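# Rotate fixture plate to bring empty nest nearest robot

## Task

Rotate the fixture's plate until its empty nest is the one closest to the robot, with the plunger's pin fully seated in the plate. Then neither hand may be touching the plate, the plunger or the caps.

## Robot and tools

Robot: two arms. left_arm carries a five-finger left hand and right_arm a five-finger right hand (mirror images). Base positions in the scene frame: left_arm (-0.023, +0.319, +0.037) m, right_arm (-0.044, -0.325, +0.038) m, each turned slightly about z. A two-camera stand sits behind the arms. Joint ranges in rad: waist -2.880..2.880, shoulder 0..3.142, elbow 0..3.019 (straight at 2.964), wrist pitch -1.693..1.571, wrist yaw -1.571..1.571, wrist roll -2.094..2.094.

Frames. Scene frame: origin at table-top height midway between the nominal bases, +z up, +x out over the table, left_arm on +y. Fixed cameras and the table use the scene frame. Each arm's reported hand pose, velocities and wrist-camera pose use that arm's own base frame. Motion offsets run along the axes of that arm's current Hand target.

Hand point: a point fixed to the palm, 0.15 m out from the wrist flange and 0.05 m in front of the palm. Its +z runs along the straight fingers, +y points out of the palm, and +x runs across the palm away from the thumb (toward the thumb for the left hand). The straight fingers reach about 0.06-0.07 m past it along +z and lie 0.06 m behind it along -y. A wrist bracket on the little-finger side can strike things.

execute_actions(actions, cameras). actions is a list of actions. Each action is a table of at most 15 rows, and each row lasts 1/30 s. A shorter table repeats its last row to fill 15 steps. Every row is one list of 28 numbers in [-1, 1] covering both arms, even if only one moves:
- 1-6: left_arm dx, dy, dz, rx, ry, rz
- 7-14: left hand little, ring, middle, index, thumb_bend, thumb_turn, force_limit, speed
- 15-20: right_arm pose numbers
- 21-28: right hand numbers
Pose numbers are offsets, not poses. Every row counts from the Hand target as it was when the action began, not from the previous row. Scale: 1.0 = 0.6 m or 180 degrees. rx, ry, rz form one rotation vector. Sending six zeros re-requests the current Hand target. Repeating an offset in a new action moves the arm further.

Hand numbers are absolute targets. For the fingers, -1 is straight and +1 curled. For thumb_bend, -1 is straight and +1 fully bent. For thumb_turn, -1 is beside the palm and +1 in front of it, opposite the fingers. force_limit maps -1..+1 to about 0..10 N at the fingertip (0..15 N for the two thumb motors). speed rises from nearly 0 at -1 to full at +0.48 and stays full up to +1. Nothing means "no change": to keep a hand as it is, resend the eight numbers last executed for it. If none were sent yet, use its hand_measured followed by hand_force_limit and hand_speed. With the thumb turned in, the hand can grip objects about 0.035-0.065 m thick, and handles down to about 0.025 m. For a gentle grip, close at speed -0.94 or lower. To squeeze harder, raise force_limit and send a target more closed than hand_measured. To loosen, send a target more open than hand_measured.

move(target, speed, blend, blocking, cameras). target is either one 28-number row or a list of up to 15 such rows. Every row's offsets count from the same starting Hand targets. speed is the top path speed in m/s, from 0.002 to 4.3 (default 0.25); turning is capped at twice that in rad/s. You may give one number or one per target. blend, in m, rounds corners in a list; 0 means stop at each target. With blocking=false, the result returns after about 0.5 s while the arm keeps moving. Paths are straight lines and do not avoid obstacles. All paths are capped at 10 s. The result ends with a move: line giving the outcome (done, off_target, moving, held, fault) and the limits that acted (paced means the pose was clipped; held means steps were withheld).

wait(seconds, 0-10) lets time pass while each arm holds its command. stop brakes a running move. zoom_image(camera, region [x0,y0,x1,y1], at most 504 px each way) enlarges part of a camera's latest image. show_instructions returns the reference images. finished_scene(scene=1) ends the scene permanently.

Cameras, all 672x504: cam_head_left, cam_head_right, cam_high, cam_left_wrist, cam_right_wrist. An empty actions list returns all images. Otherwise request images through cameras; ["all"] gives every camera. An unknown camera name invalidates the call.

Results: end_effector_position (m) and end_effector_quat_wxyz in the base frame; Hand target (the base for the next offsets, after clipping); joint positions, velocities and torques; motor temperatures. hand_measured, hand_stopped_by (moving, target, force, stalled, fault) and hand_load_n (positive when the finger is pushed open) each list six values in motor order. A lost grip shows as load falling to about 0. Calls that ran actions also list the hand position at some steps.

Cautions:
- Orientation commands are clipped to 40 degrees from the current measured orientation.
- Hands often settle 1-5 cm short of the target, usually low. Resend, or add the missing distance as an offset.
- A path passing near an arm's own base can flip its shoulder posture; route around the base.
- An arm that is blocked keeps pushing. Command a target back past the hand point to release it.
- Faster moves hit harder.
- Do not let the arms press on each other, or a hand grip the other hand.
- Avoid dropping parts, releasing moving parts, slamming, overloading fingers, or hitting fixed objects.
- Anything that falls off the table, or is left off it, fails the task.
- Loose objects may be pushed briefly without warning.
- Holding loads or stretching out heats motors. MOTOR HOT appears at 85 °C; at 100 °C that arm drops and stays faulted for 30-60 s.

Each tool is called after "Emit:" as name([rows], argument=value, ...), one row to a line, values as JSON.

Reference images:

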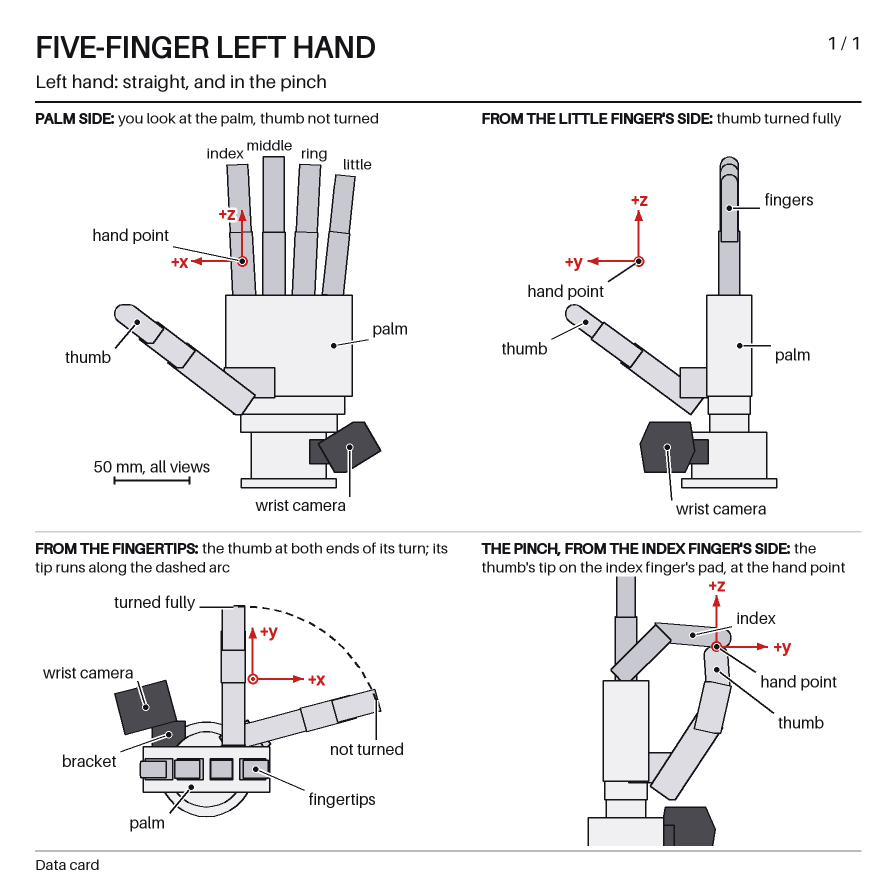

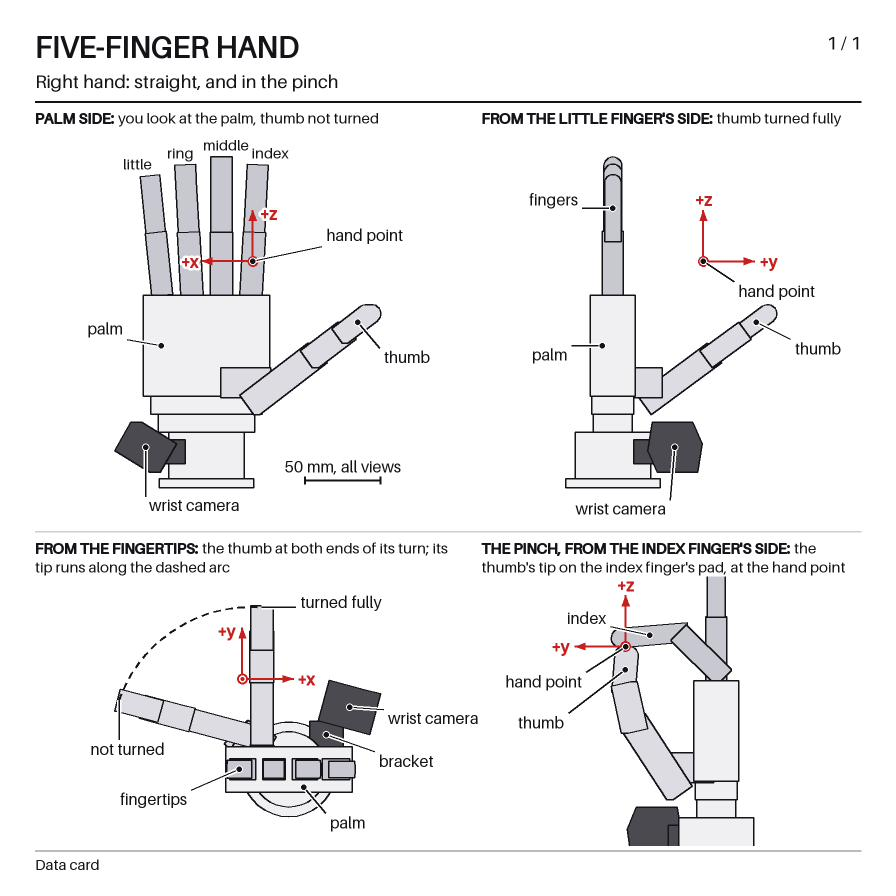

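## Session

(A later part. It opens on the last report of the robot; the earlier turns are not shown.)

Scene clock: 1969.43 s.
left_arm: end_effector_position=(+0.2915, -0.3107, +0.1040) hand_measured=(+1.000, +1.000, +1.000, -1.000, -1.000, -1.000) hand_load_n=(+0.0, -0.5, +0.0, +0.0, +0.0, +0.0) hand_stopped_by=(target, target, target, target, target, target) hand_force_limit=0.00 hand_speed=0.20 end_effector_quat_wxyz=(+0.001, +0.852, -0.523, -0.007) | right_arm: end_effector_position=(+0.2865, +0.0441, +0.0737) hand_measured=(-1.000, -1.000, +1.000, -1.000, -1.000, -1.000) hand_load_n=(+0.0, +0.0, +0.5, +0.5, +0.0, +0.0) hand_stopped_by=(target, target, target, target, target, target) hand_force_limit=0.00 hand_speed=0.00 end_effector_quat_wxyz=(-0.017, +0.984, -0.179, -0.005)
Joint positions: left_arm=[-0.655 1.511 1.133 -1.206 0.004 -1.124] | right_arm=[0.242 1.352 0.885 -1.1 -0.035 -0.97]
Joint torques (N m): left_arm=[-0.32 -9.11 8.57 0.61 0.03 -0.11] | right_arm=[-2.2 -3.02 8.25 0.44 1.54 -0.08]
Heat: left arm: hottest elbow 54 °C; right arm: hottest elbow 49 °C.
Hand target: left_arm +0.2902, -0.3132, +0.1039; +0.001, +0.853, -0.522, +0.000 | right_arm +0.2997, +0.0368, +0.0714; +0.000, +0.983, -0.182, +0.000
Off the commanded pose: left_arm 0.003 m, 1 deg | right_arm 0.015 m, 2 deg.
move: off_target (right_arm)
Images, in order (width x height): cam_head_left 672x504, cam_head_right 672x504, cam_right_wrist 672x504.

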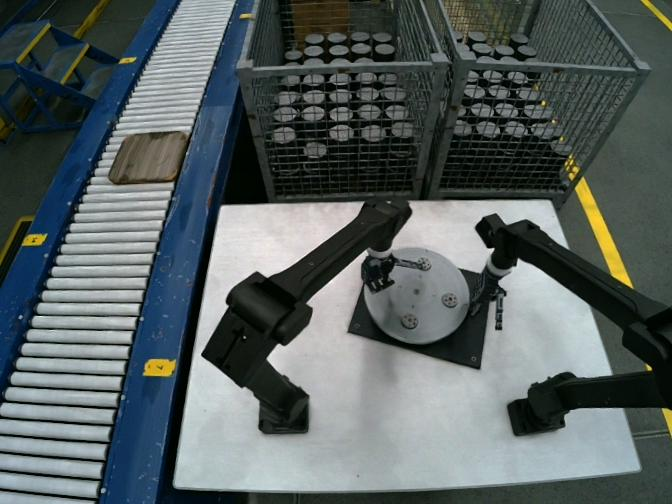

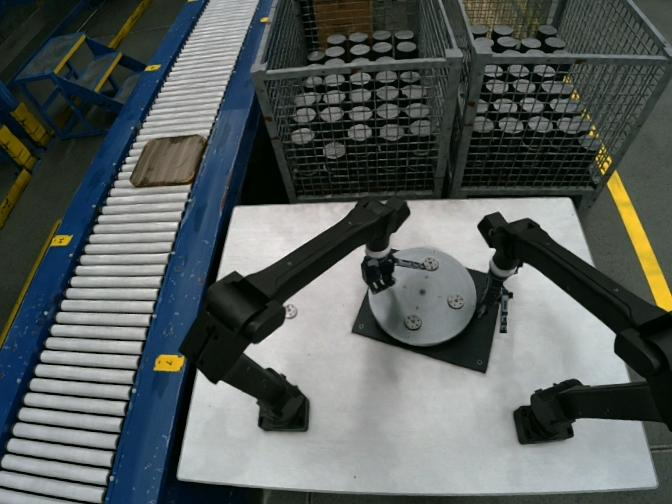

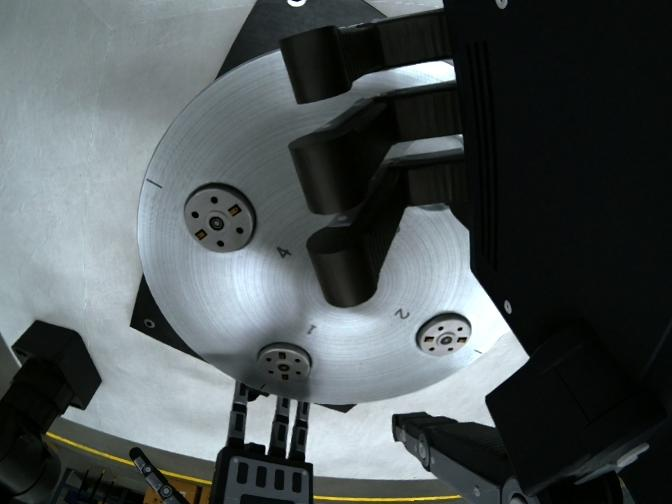

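Emit:
move(target=[0.0,0.0,0.02,0,0,0,1,1,1,-1,-1,-1,0,0.2,0.0,0,0,0.0,0,0,-1,-1,1.0,-1,-1,-1,0,0], speed=0.04)

Emit:
zoom_image(camera="cam_head_left", region=[350, 230, 440, 320])

Scene clock: 1982.23 s.
left_arm: end_effector_position=(+0.2920, -0.3111, +0.0971) hand_measured=(+1.000, +1.000, +1.000, -1.000, -1.000, -1.000) hand_load_n=(+0.0, +0.0, +0.0, +0.0, +0.0, +0.0) hand_stopped_by=(target, target, target, target, target, target) hand_force_limit=0.00 hand_speed=0.20 end_effector_quat_wxyz=(+0.002, +0.852, -0.523, +0.000) | right_arm: end_effector_position=(+0.2865, +0.0441, +0.0737) hand_measured=(-1.000, -1.000, +1.000, -1.000, -1.000, -1.000) hand_load_n=(+0.0, +0.0, +0.0, +0.5, +0.0, +0.0) hand_stopped_by=(target, target, target, target, target, target) hand_force_limit=0.00 hand_speed=0.00 end_effector_quat_wxyz=(-0.017, +0.984, -0.179, -0.005)
Joint positions: left_arm=[-0.655 1.511 1.114 -1.174 0.004 -1.125] | right_arm=[0.242 1.352 0.885 -1.1 -0.035 -0.97]
Joint torques (N m): left_arm=[-0.32 -8.12 8.49 0.62 0.03 -0.13] | right_arm=[-1.08 -3.31 8.24 0.5 1.47 -0.07]
Heat: left arm: hottest elbow 54 °C; right arm: hottest elbow 50 °C.
Hand target: left_arm +0.2904, -0.3133, +0.0921; +0.001, +0.853, -0.522, +0.000 | right_arm +0.2997, +0.0368, +0.0714; +0.000, +0.983, -0.182, +0.000
Off the commanded pose: left_arm 0.006 m, 0 deg | right_arm 0.015 m, 2 deg.
move: off_target (right_arm)

Scaled by 5.600 from the camera's 672x504 image, which has a finer 960x720 frame.
This view is cut from an older image: the scene may have changed since it was taken.

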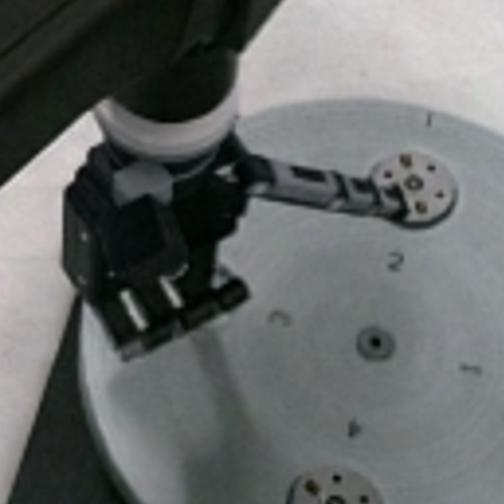

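Emit:
move(target=[0.0,0.0,0.012,0,0,0,1,1,1,-1,-1,-1,0,0.2,0.0,0,0,0.0,0,0,-1,-1,1.0,-1,-1,-1,0,0], speed=0.04, cameras=["cam_right_wrist","cam_head_left"])

Emit:
zoom_image(camera="cam_head_left", region=[350, 230, 440, 320])

Scene clock: 1988.87 s.
left_arm: end_effector_position=(+0.2918, -0.3109, +0.0931) hand_measured=(+1.000, +1.000, +1.000, -1.000, -1.000, -1.000) hand_load_n=(+0.0, +0.0, +0.5, +0.0, -0.5, +0.0) hand_stopped_by=(target, target, target, target, target, target) hand_force_limit=0.00 hand_speed=0.20 end_effector_quat_wxyz=(+0.002, +0.852, -0.523, +0.003) | right_arm: end_effector_position=(+0.2865, +0.0441, +0.0737) hand_measured=(-1.000, -1.000, +1.000, -1.000, -1.000, -1.000) hand_load_n=(+0.0, +0.0, +0.0, +0.5, +0.0, +0.0) hand_stopped_by=(target, target, target, target, target, target) hand_force_limit=0.00 hand_speed=0.00 end_effector_quat_wxyz=(-0.017, +0.984, -0.179, -0.005)
Joint positions: left_arm=[-0.655 1.511 1.103 -1.157 0.004 -1.125] | right_arm=[0.242 1.352 0.885 -1.1 -0.035 -0.97]
Joint torques (N m): left_arm=[-0.32 -7.47 8.42 0.75 0.03 -0.13] | right_arm=[-1.67 -2.55 8.25 0.66 1.43 -0.08]
Motor temperatures (°C): left_arm=[27 35 53 29 31 27] | right_arm=[31 32 50 31 46 31]
Heat: left arm: hottest elbow 53 °C; right arm: hottest elbow 50 °C.
Hand target: left_arm +0.2903, -0.3133, +0.0848; +0.001, +0.853, -0.522, +0.000 | right_arm +0.2997, +0.0368, +0.0714; +0.000, +0.983, -0.182, +0.000
Off the commanded pose: left_arm 0.009 m, 0 deg | right_arm 0.015 m, 2 deg.
move: off_target (right_arm)
Images, in order (width x height): cam_head_left 672x504, cam_right_wrist 672x504.

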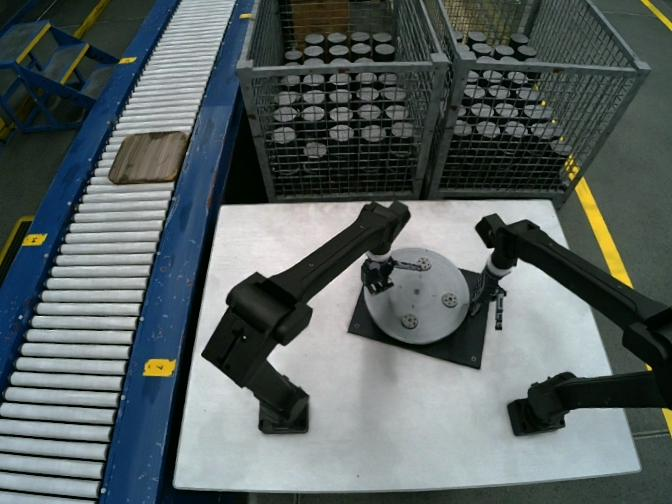

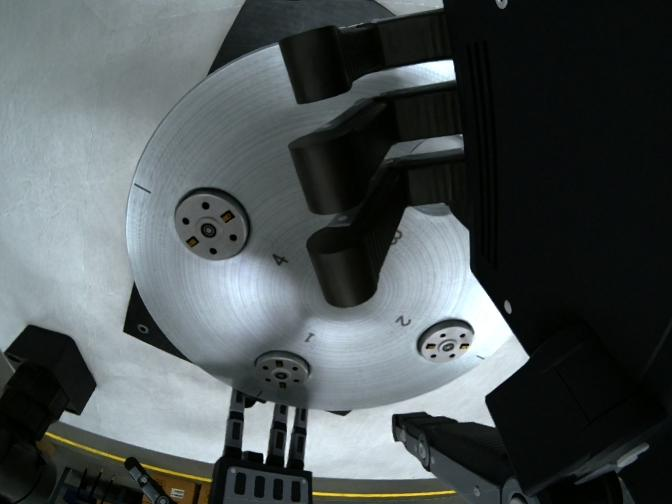

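Scaled by 5.600 from the camera's 672x504 image, which has a finer 960x720 frame.

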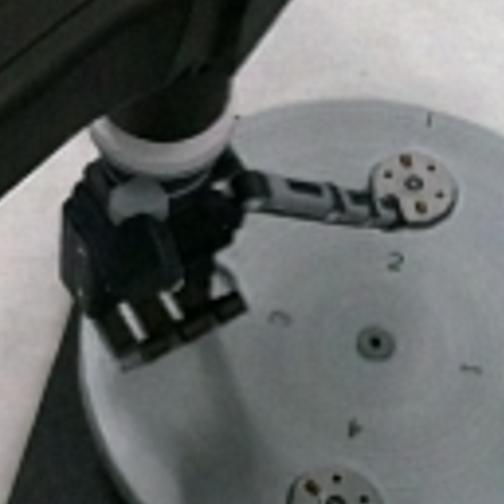

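Emit:
move(target=[-0.027,0.028,-0.005,0,0,0,1,1,1,-1,-1,-1,0,0.2,0.0,0,0,0.0,0,0,-1,-1,1.0,-1,-1,-1,0,0], speed=0.04, cameras=["cam_right_wrist","cam_head_left"])

Emit:
zoom_image(camera="cam_head_left", region=[350, 230, 440, 320])

Scene clock: 2012.23 s.
left_arm: end_effector_position=(+0.2809, -0.3084, +0.0924) hand_measured=(+1.000, +1.000, +1.000, -1.000, -1.000, -1.000) hand_load_n=(+0.0, +0.0, +0.0, +0.0, +0.0, +0.0) hand_stopped_by=(target, target, target, target, target, target) hand_force_limit=0.00 hand_speed=0.20 end_effector_quat_wxyz=(+0.001, +0.855, -0.518, +0.011) | right_arm: end_effector_position=(+0.2865, +0.0441, +0.0737) hand_measured=(-1.000, -1.000, +1.000, -1.000, -1.000, -1.000) hand_load_n=(+0.0, +0.0, +0.0, +0.5, +0.0, +0.0) hand_stopped_by=(target, target, target, target, target, target) hand_force_limit=0.00 hand_speed=0.00 end_effector_quat_wxyz=(-0.017, +0.984, -0.179, -0.005)
Joint positions: left_arm=[-0.669 1.473 1.059 -1.136 -0.001 -1.151] | right_arm=[0.242 1.352 0.885 -1.1 -0.035 -0.97]
Joint torques (N m): left_arm=[-0.85 -8.47 7.43 -0.09 0.19 -0.08] | right_arm=[-2.26 -2.61 8.17 0.54 1.51 -0.03]
Heat: left arm: hottest elbow 52 °C; right arm: hottest elbow 50 °C.
Hand target: left_arm +0.2681, -0.3065, +0.0879; +0.001, +0.853, -0.522, +0.000 | right_arm +0.2997, +0.0368, +0.0714; +0.000, +0.983, -0.182, +0.000
Off the commanded pose: left_arm 0.014 m, 1 deg | right_arm 0.015 m, 2 deg.
move: off_target (left_arm, right_arm)
Images, in order (width x height): cam_head_left 672x504, cam_right_wrist 672x504.

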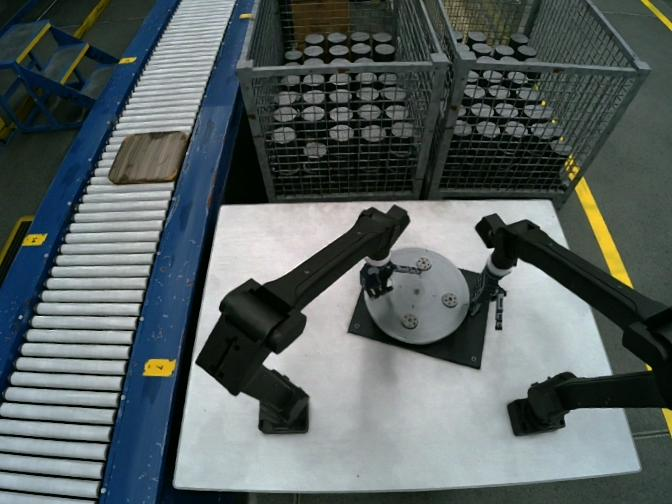

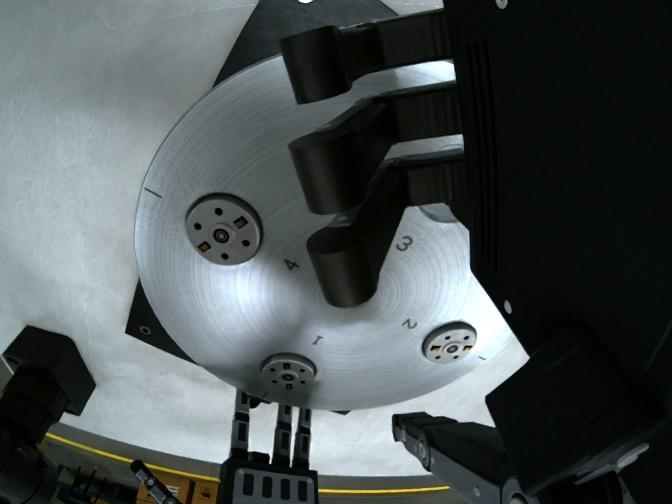

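Scaled by 5.600 from the camera's 672x504 image, which has a finer 960x720 frame.

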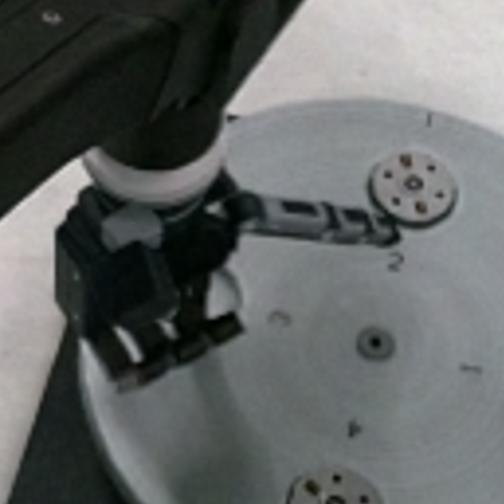

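Emit:
move([
  [0,0,0,0,0,0,1,1,1,-1,-1,-1,0,0.2,0.0,0.12,-0.005,-0.04,0,0,-1,-1,1.0,-1,-1,-1,0,0],
  [-0.0284,0.0639,-0.003,0,0,0,1,1,1,-1,-1,-1,0,0.2,0.0,0.12,-0.005,-0.04,0,0,-1,-1,1.0,-1,-1,-1,0,0],
  [-0.0284,0.0639,-0.003,0,0,0,1,1,1,-1,-1,-1,0,0.2,0.0,0.0,-0.0,0.0,0,0,-1,-1,1.0,-1,-1,-1,0,0],
], speed=0.08, cameras=["cam_left_wrist","cam_head_left","cam_right_wrist"])

Emit:
zoom_image(camera="cam_left_wrist", region=[200, 70, 300, 170])

Emit:
zoom_image(camera="cam_head_left", region=[350, 230, 510, 350])

Scene clock: 2061.03 s.
left_arm: end_effector_position=(+0.2317, -0.3123, +0.0928) hand_measured=(+1.000, +1.000, +1.000, -1.000, -1.000, -1.000) hand_load_n=(+0.0, +0.0, +0.0, -0.5, +0.0, +0.0) hand_stopped_by=(target, target, target, target, target, target) hand_force_limit=0.00 hand_speed=0.20 end_effector_quat_wxyz=(+0.004, +0.851, -0.525, +0.008) | right_arm: end_effector_position=(+0.2851, +0.0409, +0.0730) hand_measured=(-1.000, -1.000, +1.000, -1.000, -1.000, -1.000) hand_load_n=(+0.0, +0.0, +0.0, +0.5, -0.5, +0.0) hand_stopped_by=(target, target, target, target, target, target) hand_force_limit=0.00 hand_speed=0.00 end_effector_quat_wxyz=(-0.012, +0.984, -0.179, -0.008)
Joint positions: left_arm=[-0.756 1.39 0.973 -1.137 0.004 -1.222] | right_arm=[0.237 1.355 0.884 -1.105 -0.029 -0.973]
Joint torques (N m): left_arm=[-0.03 -7 8.23 -0.13 0.04 -0.14] | right_arm=[-1.55 -3.43 8.39 0.84 1.21 0.01]
Motor temperatures (°C): left_arm=[27 36 51 29 31 27] | right_arm=[31 32 50 31 52 31]
Heat: left arm: hottest elbow 51 °C; right arm: hottest wrist yaw 52 °C.
Hand target: left_arm +0.2261, -0.3087, +0.0897; +0.001, +0.853, -0.522, +0.000 | right_arm +0.2996, +0.0367, +0.0715; +0.000, +0.983, -0.182, +0.000
Off the commanded pose: left_arm 0.007 m, 1 deg | right_arm 0.015 m, 2 deg.
move: off_target (right_arm)
Images, in order (width x height): cam_head_left 672x504, cam_left_wrist 672x504, cam_right_wrist 672x504.

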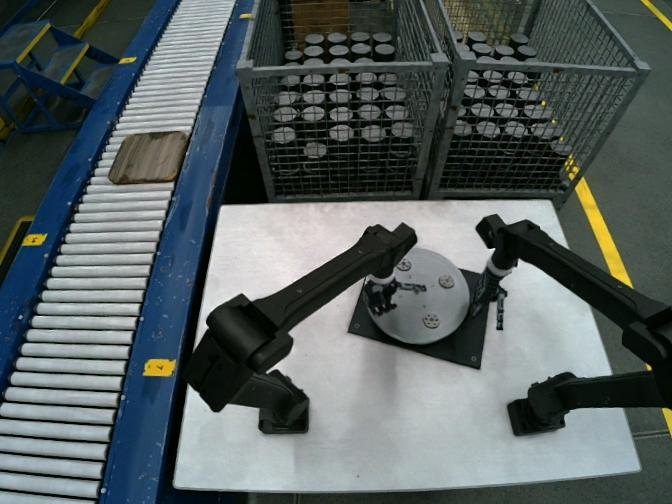

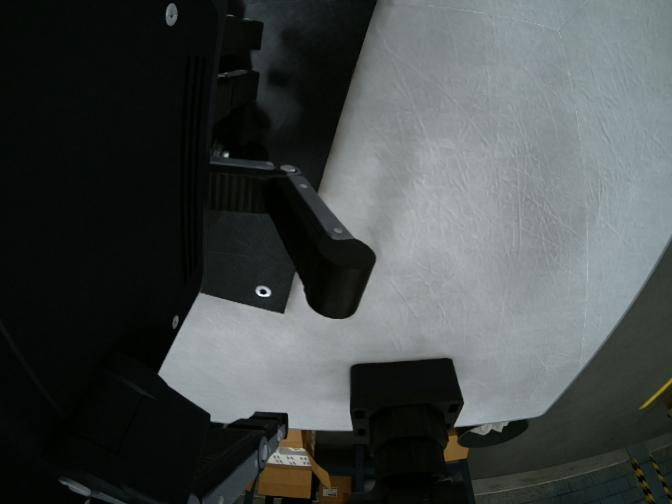

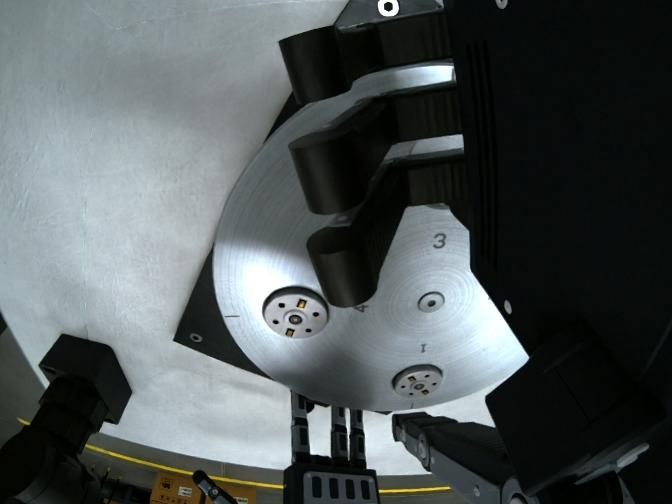

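Scaled by 5.040 from the camera's 672x504 image, which has a finer 960x720 frame.

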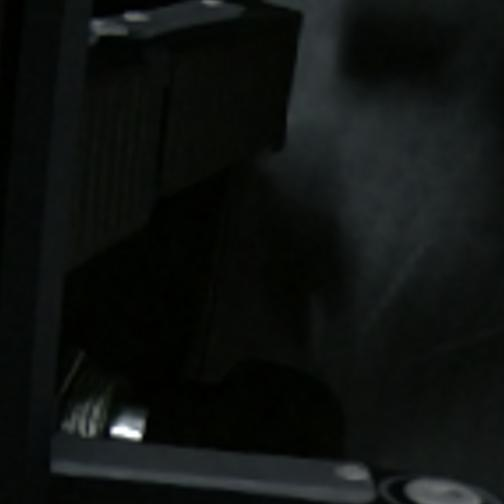

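Scaled by 3.150 from the camera's 672x504 image, which has a finer 960x720 frame.

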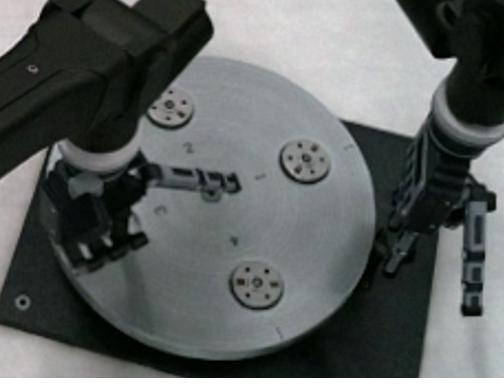

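Emit:
move([
  [0,0,0,0,0,0,1,1,1,-1,-1,-1,0,0.2,-0.0335,-0.004,0.0,0,0,0,-1,-1,1.0,-1,-1,-1,0,0],
  [0,0,0,0,0,0,1,1,1,-1,-1,-1,0,0.2,-0.0335,-0.004,-0.06,0,0,0,-1,-1,1.0,-1,-1,-1,0,0],
  [-0.0012,0.0433,0,0,0,0,1,1,1,-1,-1,-1,0,0.2,-0.0335,0.02,-0.14,0,0,0,-1,-1,1.0,-1,-1,-1,0,0],
], speed=0.08, cameras=["cam_left_wrist","cam_head_left","cam_right_wrist"])

Emit:
zoom_image(camera="cam_head_left", region=[350, 230, 510, 350])

Scene clock: 2082.97 s.
left_arm: end_effector_position=(+0.2208, -0.3183, +0.0919) hand_measured=(+1.000, +1.000, +1.000, -1.000, -1.000, -1.000) hand_load_n=(+0.0, +0.0, +0.0, +0.5, +0.0, +0.0) hand_stopped_by=(target, target, target, target, target, target) hand_force_limit=0.00 hand_speed=0.20 end_effector_quat_wxyz=(-0.006, +0.860, -0.510, +0.011) | right_arm: end_effector_position=(+0.2611, +0.0323, +0.1376) hand_measured=(-1.000, -1.000, +1.000, -1.000, -1.000, -1.000) hand_load_n=(+0.0, +0.0, +0.0, +0.0, +0.0, -0.5) hand_stopped_by=(target, target, target, target, target, target) hand_force_limit=0.00 hand_speed=0.00 end_effector_quat_wxyz=(+0.009, +0.983, -0.184, -0.021)
Joint positions: left_arm=[-0.8 1.374 0.958 -1.137 -0.017 -1.299] | right_arm=[0.244 1.251 0.963 -1.329 -0.001 -0.956]
Joint torques (N m): left_arm=[-1.96 -7.18 7.72 -0.14 0.74 -0.04] | right_arm=[-2.2 -5.3 10.41 -0.49 0.14 -0.13]
Motor temperatures (°C): left_arm=[27 35 49 29 31 27] | right_arm=[31 32 53 31 45 31]
Heat: left arm: hottest elbow 49 °C; right arm: hottest elbow 53 °C.
Hand target: left_arm +0.2027, -0.3200, +0.0897; +0.001, +0.853, -0.522, +0.000 | right_arm +0.2766, +0.0327, +0.1555; +0.000, +0.983, -0.182, +0.000
Off the commanded pose: left_arm 0.018 m, 2 deg | right_arm 0.024 m, 3 deg.
move: off_target (left_arm, right_arm)
Images, in order (width x height): cam_head_left 672x504, cam_left_wrist 672x504, cam_right_wrist 672x504.

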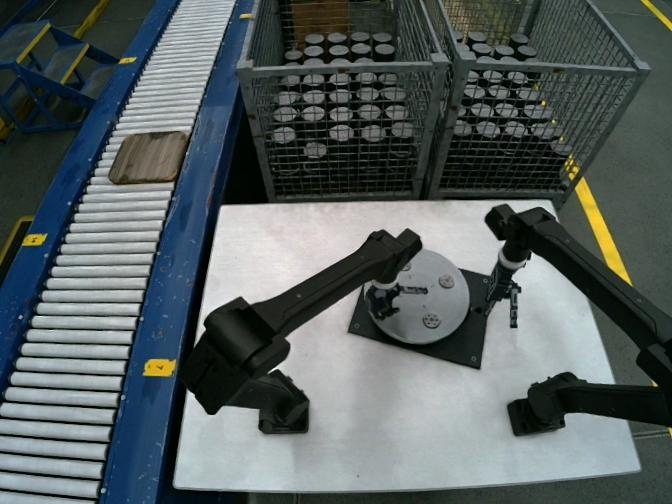

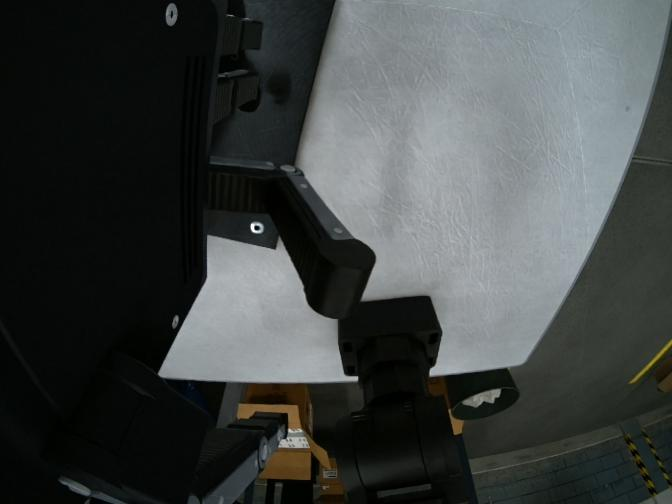

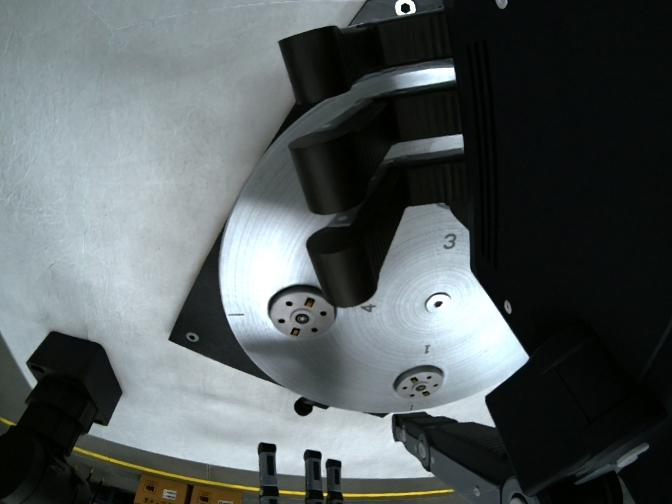

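Scaled by 3.150 from the camera's 672x504 image, which has a finer 960x720 frame.

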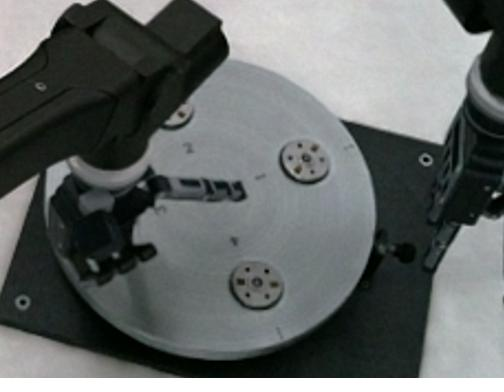

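Emit:
move(target=[0.0100,0.0423,0,0,0,0,1,1,1,-1,-1,-1,0,0.2,0,0,0,0,0,0,-1,-1,1,-1,-1,-1,0,0], speed=0.06, cameras=["cam_head_left","cam_head_right"])

Scene clock: 2120.77 s.
left_arm: end_effector_position=(+0.2195, -0.3233, +0.0899) hand_measured=(+1.000, +1.000, +1.000, -1.000, -1.000, -1.000) hand_load_n=(+0.0, +0.0, +0.0, +1.5, +0.0, +0.0) hand_stopped_by=(target, target, target, target, target, target) hand_force_limit=0.00 hand_speed=0.20 end_effector_quat_wxyz=(-0.024, +0.871, -0.490, +0.018) | right_arm: end_effector_position=(+0.2611, +0.0323, +0.1376) hand_measured=(-1.000, -1.000, +1.000, -1.000, -1.000, -1.000) hand_load_n=(+0.0, +0.0, +0.0, +0.0, +0.0, +0.0) hand_stopped_by=(target, target, target, target, target, target) hand_force_limit=0.00 hand_speed=0.00 end_effector_quat_wxyz=(+0.009, +0.983, -0.184, -0.021)
Joint positions: left_arm=[-0.835 1.371 0.956 -1.137 -0.057 -1.382] | right_arm=[0.244 1.251 0.963 -1.329 -0.001 -0.956]
Joint torques (N m): left_arm=[-4.6 -7.12 7.8 -0.21 2.09 0.12] | right_arm=[-1.61 -4.84 10.44 -0.25 0.12 -0.16]
Motor temperatures (°C): left_arm=[27 36 49 29 33 27] | right_arm=[31 32 59 31 40 31]
Heat: left arm: hottest elbow 49 °C; right arm: hottest elbow 59 °C.
Hand target: left_arm +0.1828, -0.3369, +0.0898; +0.001, +0.853, -0.522, +0.000 | right_arm +0.2766, +0.0327, +0.1555; +0.000, +0.983, -0.182, +0.000
Off the commanded pose: left_arm 0.039 m, 6 deg | right_arm 0.024 m, 3 deg.
move: off_target (left_arm, right_arm)
Images, in order (width x height): cam_head_left 672x504, cam_head_right 672x504.

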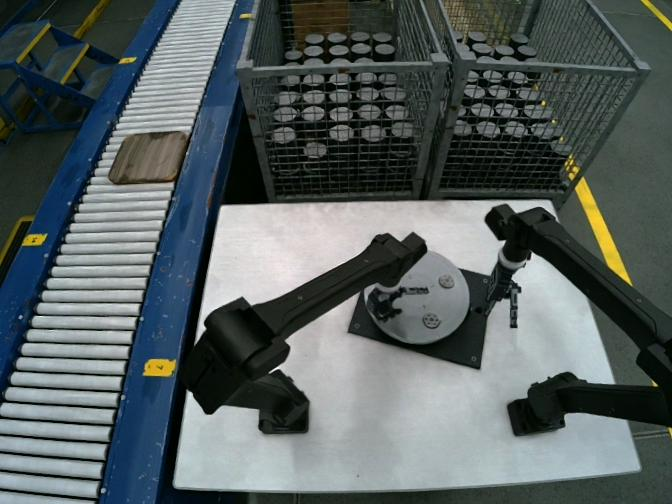

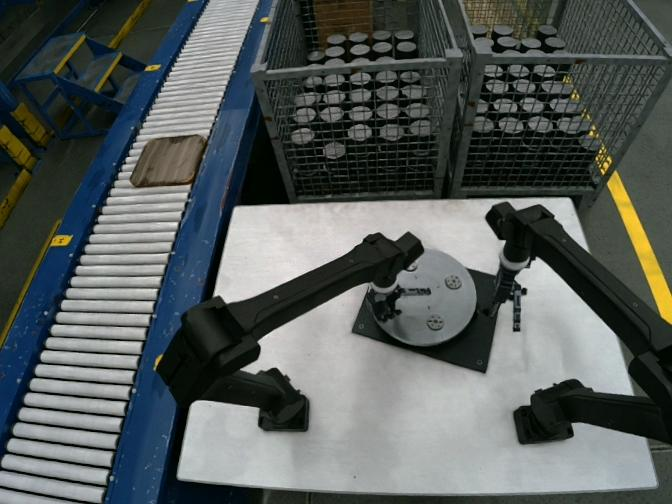

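Emit:
zoom_image(camera="cam_head_left", region=[350, 230, 510, 350])

Emit:
zoom_image(camera="cam_head_right", region=[340, 230, 510, 358])

Scaled by 3.150 from the camera's 672x504 image, which has a finer 960x720 frame.

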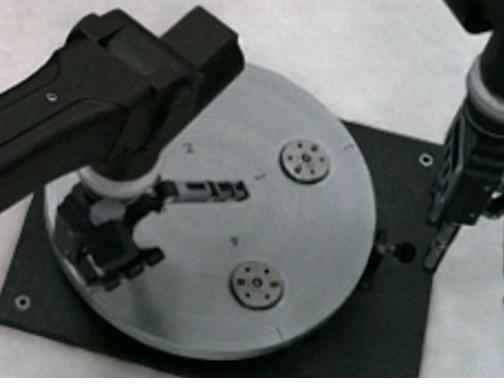

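Scaled by 2.965 from the camera's 672x504 image, which has a finer 960x720 frame.

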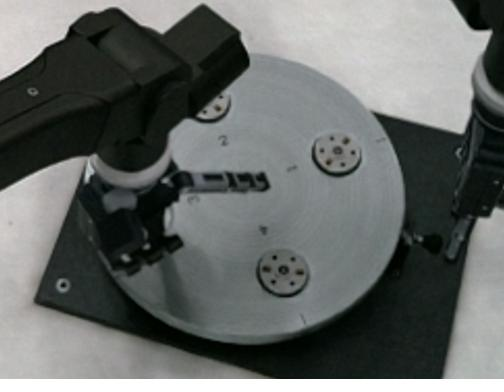

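Emit:
zoom_image(camera="cam_head_right", region=[450, 290, 510, 335])

Scaled by 8.400 from the camera's 672x504 image, which has a finer 960x720 frame.

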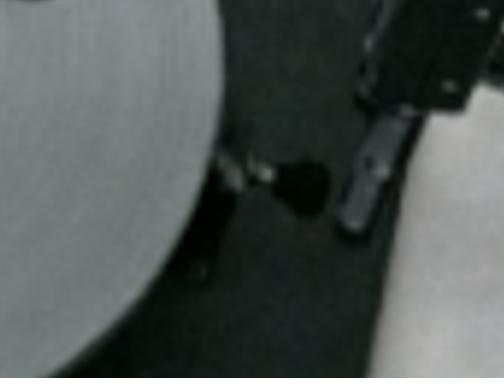

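Emit:
wait(seconds=0, cameras=["cam_right_wrist","cam_left_wrist"])

Scene clock: 2146.07 s.
left_arm: end_effector_position=(+0.2195, -0.3233, +0.0899) hand_measured=(+1.000, +1.000, +1.000, -1.000, -1.000, -1.000) hand_load_n=(+0.0, +0.0, +0.0, +1.5, +0.0, +0.0) hand_stopped_by=(target, target, target, target, target, target) hand_force_limit=0.00 hand_speed=0.20 end_effector_quat_wxyz=(-0.024, +0.872, -0.489, +0.018) | right_arm: end_effector_position=(+0.2611, +0.0323, +0.1376) hand_measured=(-1.000, -1.000, +1.000, -1.000, -1.000, -1.000) hand_load_n=(+0.0, +0.0, +0.0, +0.0, +0.0, +0.0) hand_stopped_by=(target, target, target, target, target, target) hand_force_limit=0.00 hand_speed=0.00 end_effector_quat_wxyz=(+0.009, +0.983, -0.184, -0.021)
Joint positions: left_arm=[-0.835 1.371 0.956 -1.137 -0.057 -1.383] | right_arm=[0.244 1.251 0.963 -1.329 -0.001 -0.956]
Joint torques (N m): left_arm=[-4.6 -7.18 7.8 -0.2 2.09 0.11] | right_arm=[-1.26 -5.25 10.37 -0.25 0.21 -0.11]
Motor temperatures (°C): left_arm=[27 35 48 29 40 27] | right_arm=[31 32 60 31 39 31]
Heat: left arm: hottest elbow 48 °C; right arm: hottest elbow 60 °C.
Hand target: left_arm +0.1828, -0.3369, +0.0898; +0.001, +0.853, -0.522, +0.000 | right_arm +0.2766, +0.0327, +0.1555; +0.000, +0.983, -0.182, +0.000
Off the commanded pose: left_arm 0.039 m, 6 deg | right_arm 0.024 m, 3 deg.
Images, in order (width x height): cam_left_wrist 672x504, cam_right_wrist 672x504.

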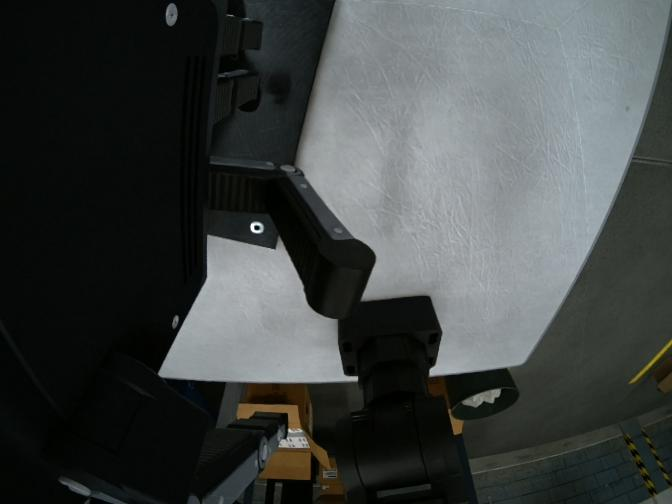

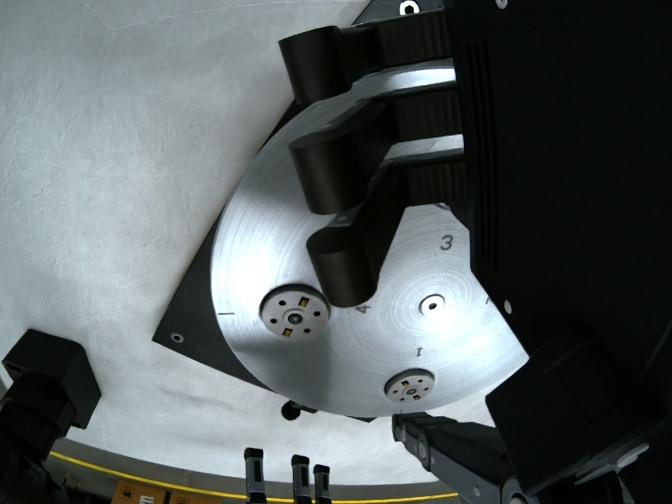

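Emit:
zoom_image(camera="cam_right_wrist", region=[230, 340, 350, 430])

Emit:
zoom_image(camera="cam_right_wrist", region=[280, 160, 480, 310])

Scaled by 4.200 from the camera's 672x504 image, which has a finer 960x720 frame.

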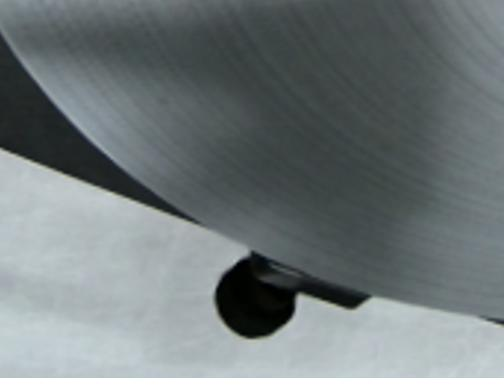

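Scaled by 2.520 from the camera's 672x504 image, which has a finer 960x720 frame.

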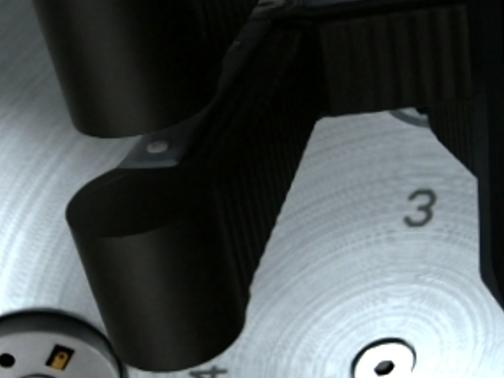

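Emit:
move(target=[0.0157,0.032,0.008,0,0,0,1,1,1,-1,-1,-1,0,0.2,0,0,0,0,0,0,-1,-1,1,-1,-1,-1,0,0], speed=0.05, cameras=["cam_right_wrist","cam_head_left"])

Scene clock: 2157.83 s.
left_arm: end_effector_position=(+0.2069, -0.3357, +0.0899) hand_measured=(+1.000, +1.000, +1.000, -1.000, -1.000, -1.000) hand_load_n=(+0.0, +0.0, +0.0, +1.5, +0.0, +0.0) hand_stopped_by=(target, target, target, target, target, target) hand_force_limit=0.00 hand_speed=0.20 end_effector_quat_wxyz=(-0.027, +0.875, -0.484, +0.021) | right_arm: end_effector_position=(+0.2611, +0.0323, +0.1376) hand_measured=(-1.000, -1.000, +1.000, -1.000, -1.000, -1.000) hand_load_n=(+0.0, +0.0, +0.0, +0.0, +0.0, +0.0) hand_stopped_by=(target, target, target, target, target, target) hand_force_limit=0.00 hand_speed=0.00 end_effector_quat_wxyz=(+0.009, +0.983, -0.184, -0.021)
Joint positions: left_arm=[-0.888 1.37 0.956 -1.138 -0.065 -1.448] | right_arm=[0.244 1.251 0.963 -1.329 -0.001 -0.956]
Joint torques (N m): left_arm=[-4.89 -5.6 8.34 0.25 2.37 0.19] | right_arm=[-1.55 -4.84 10.3 -0.29 0.15 -0.13]
Motor temperatures (°C): left_arm=[27 35 48 29 42 27] | right_arm=[31 32 61 31 38 31]
Heat: left arm: hottest elbow 48 °C; right arm: hottest elbow 61 °C.
Hand target: left_arm +0.1700, -0.3540, +0.0850; +0.001, +0.853, -0.522, +0.000 | right_arm +0.2766, +0.0327, +0.1555; +0.000, +0.983, -0.182, +0.000
Off the commanded pose: left_arm 0.041 m, 6 deg | right_arm 0.024 m, 3 deg.
move: off_target (left_arm, right_arm)
Images, in order (width x height): cam_head_left 672x504, cam_right_wrist 672x504.

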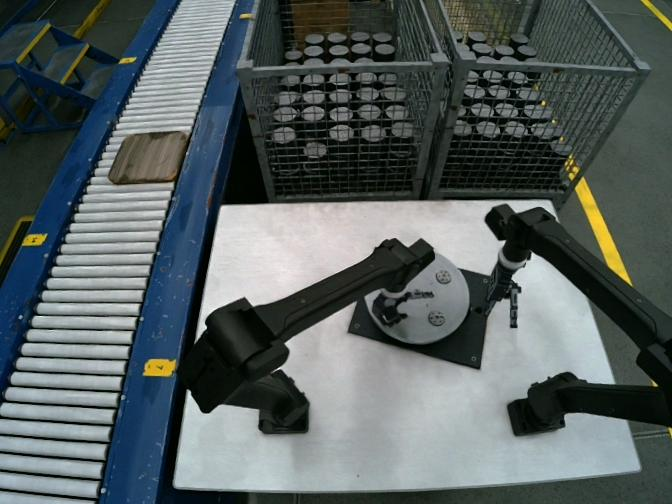

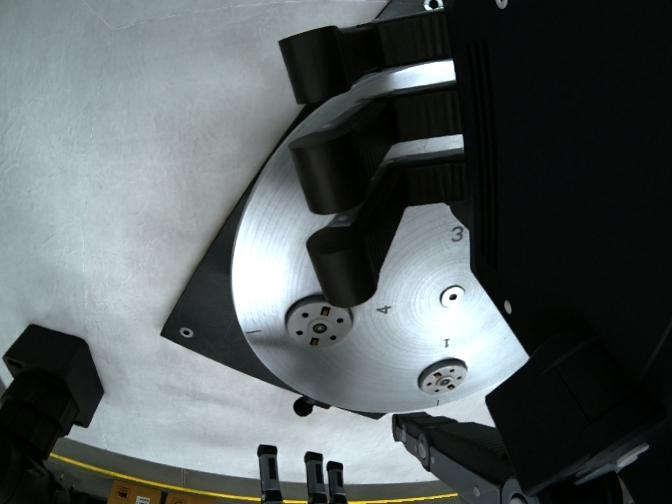

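Emit:
move([
  [0.0205,0.026,0,0,0,0,1,1,1,-1,-1,-1,0,0.2,0,0,0,0,0,0,-1,-1,1,-1,-1,-1,0,0],
  [0.0427,0.045,0,0,0,0,1,1,1,-1,-1,-1,0,0.2,0,0,0,0,0,0,-1,-1,1,-1,-1,-1,0,0],
], speed=0.05, blend=[0.01,0], cameras=["cam_right_wrist","cam_head_left"])

Scene clock: 2179.30 s.
left_arm: end_effector_position=(+0.1855, -0.3594, +0.0894) hand_measured=(+1.000, +1.000, +1.000, -1.000, -1.000, -1.000) hand_load_n=(+0.0, +0.0, +0.0, +1.0, +0.0, +0.0) hand_stopped_by=(target, target, target, target, target, target) hand_force_limit=0.00 hand_speed=0.20 end_effector_quat_wxyz=(-0.026, +0.874, -0.485, +0.018) | right_arm: end_effector_position=(+0.2611, +0.0323, +0.1376) hand_measured=(-1.000, -1.000, +1.000, -1.000, -1.000, -1.000) hand_load_n=(+0.0, +0.0, +0.0, +0.5, +0.0, +0.0) hand_stopped_by=(target, target, target, target, target, target) hand_force_limit=0.00 hand_speed=0.00 end_effector_quat_wxyz=(+0.009, +0.983, -0.184, -0.021)
Joint positions: left_arm=[-0.972 1.393 0.976 -1.146 -0.063 -1.53] | right_arm=[0.244 1.251 0.963 -1.329 -0.001 -0.956]
Joint torques (N m): left_arm=[-4.72 -3.31 11.45 0.55 2.3 0.23] | right_arm=[-1.61 -5.48 10.45 -0.13 0.12 -0.11]
Motor temperatures (°C): left_arm=[27 35 48 29 46 28] | right_arm=[31 32 62 31 38 31]
Heat: left arm: hottest elbow 48 °C; right arm: hottest elbow 62 °C.
Hand target: left_arm +0.1576, -0.3892, +0.0850; +0.001, +0.853, -0.522, +0.000 | right_arm +0.2766, +0.0327, +0.1555; +0.000, +0.983, -0.182, +0.000
Off the commanded pose: left_arm 0.041 m, 6 deg | right_arm 0.024 m, 3 deg.
move: off_target (left_arm, right_arm); blend cut to 0.0088 m at target 1
Images, in order (width x height): cam_head_left 672x504, cam_right_wrist 672x504.

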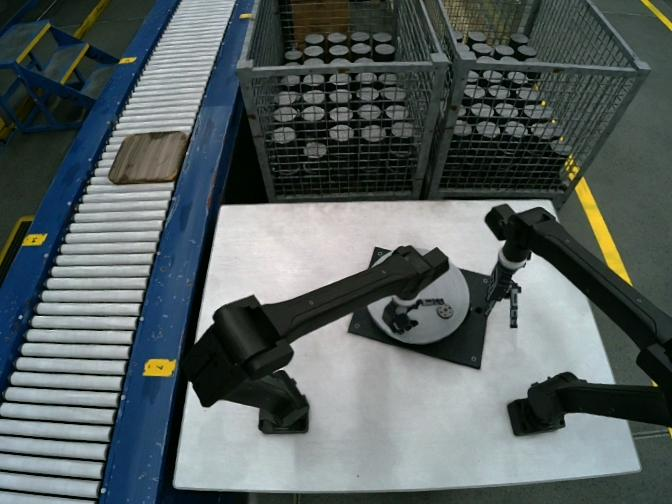

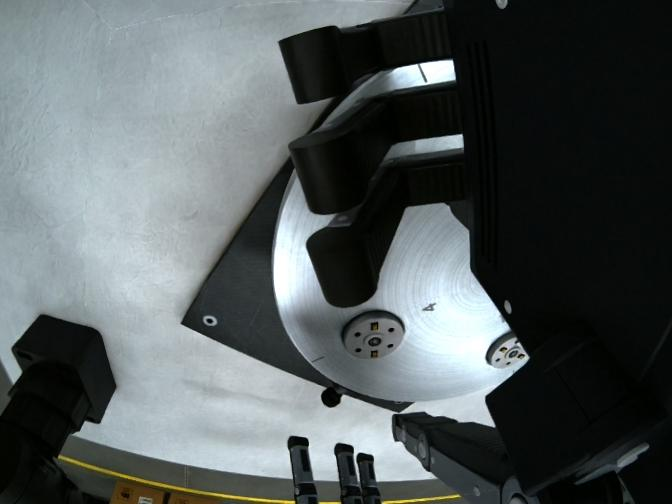

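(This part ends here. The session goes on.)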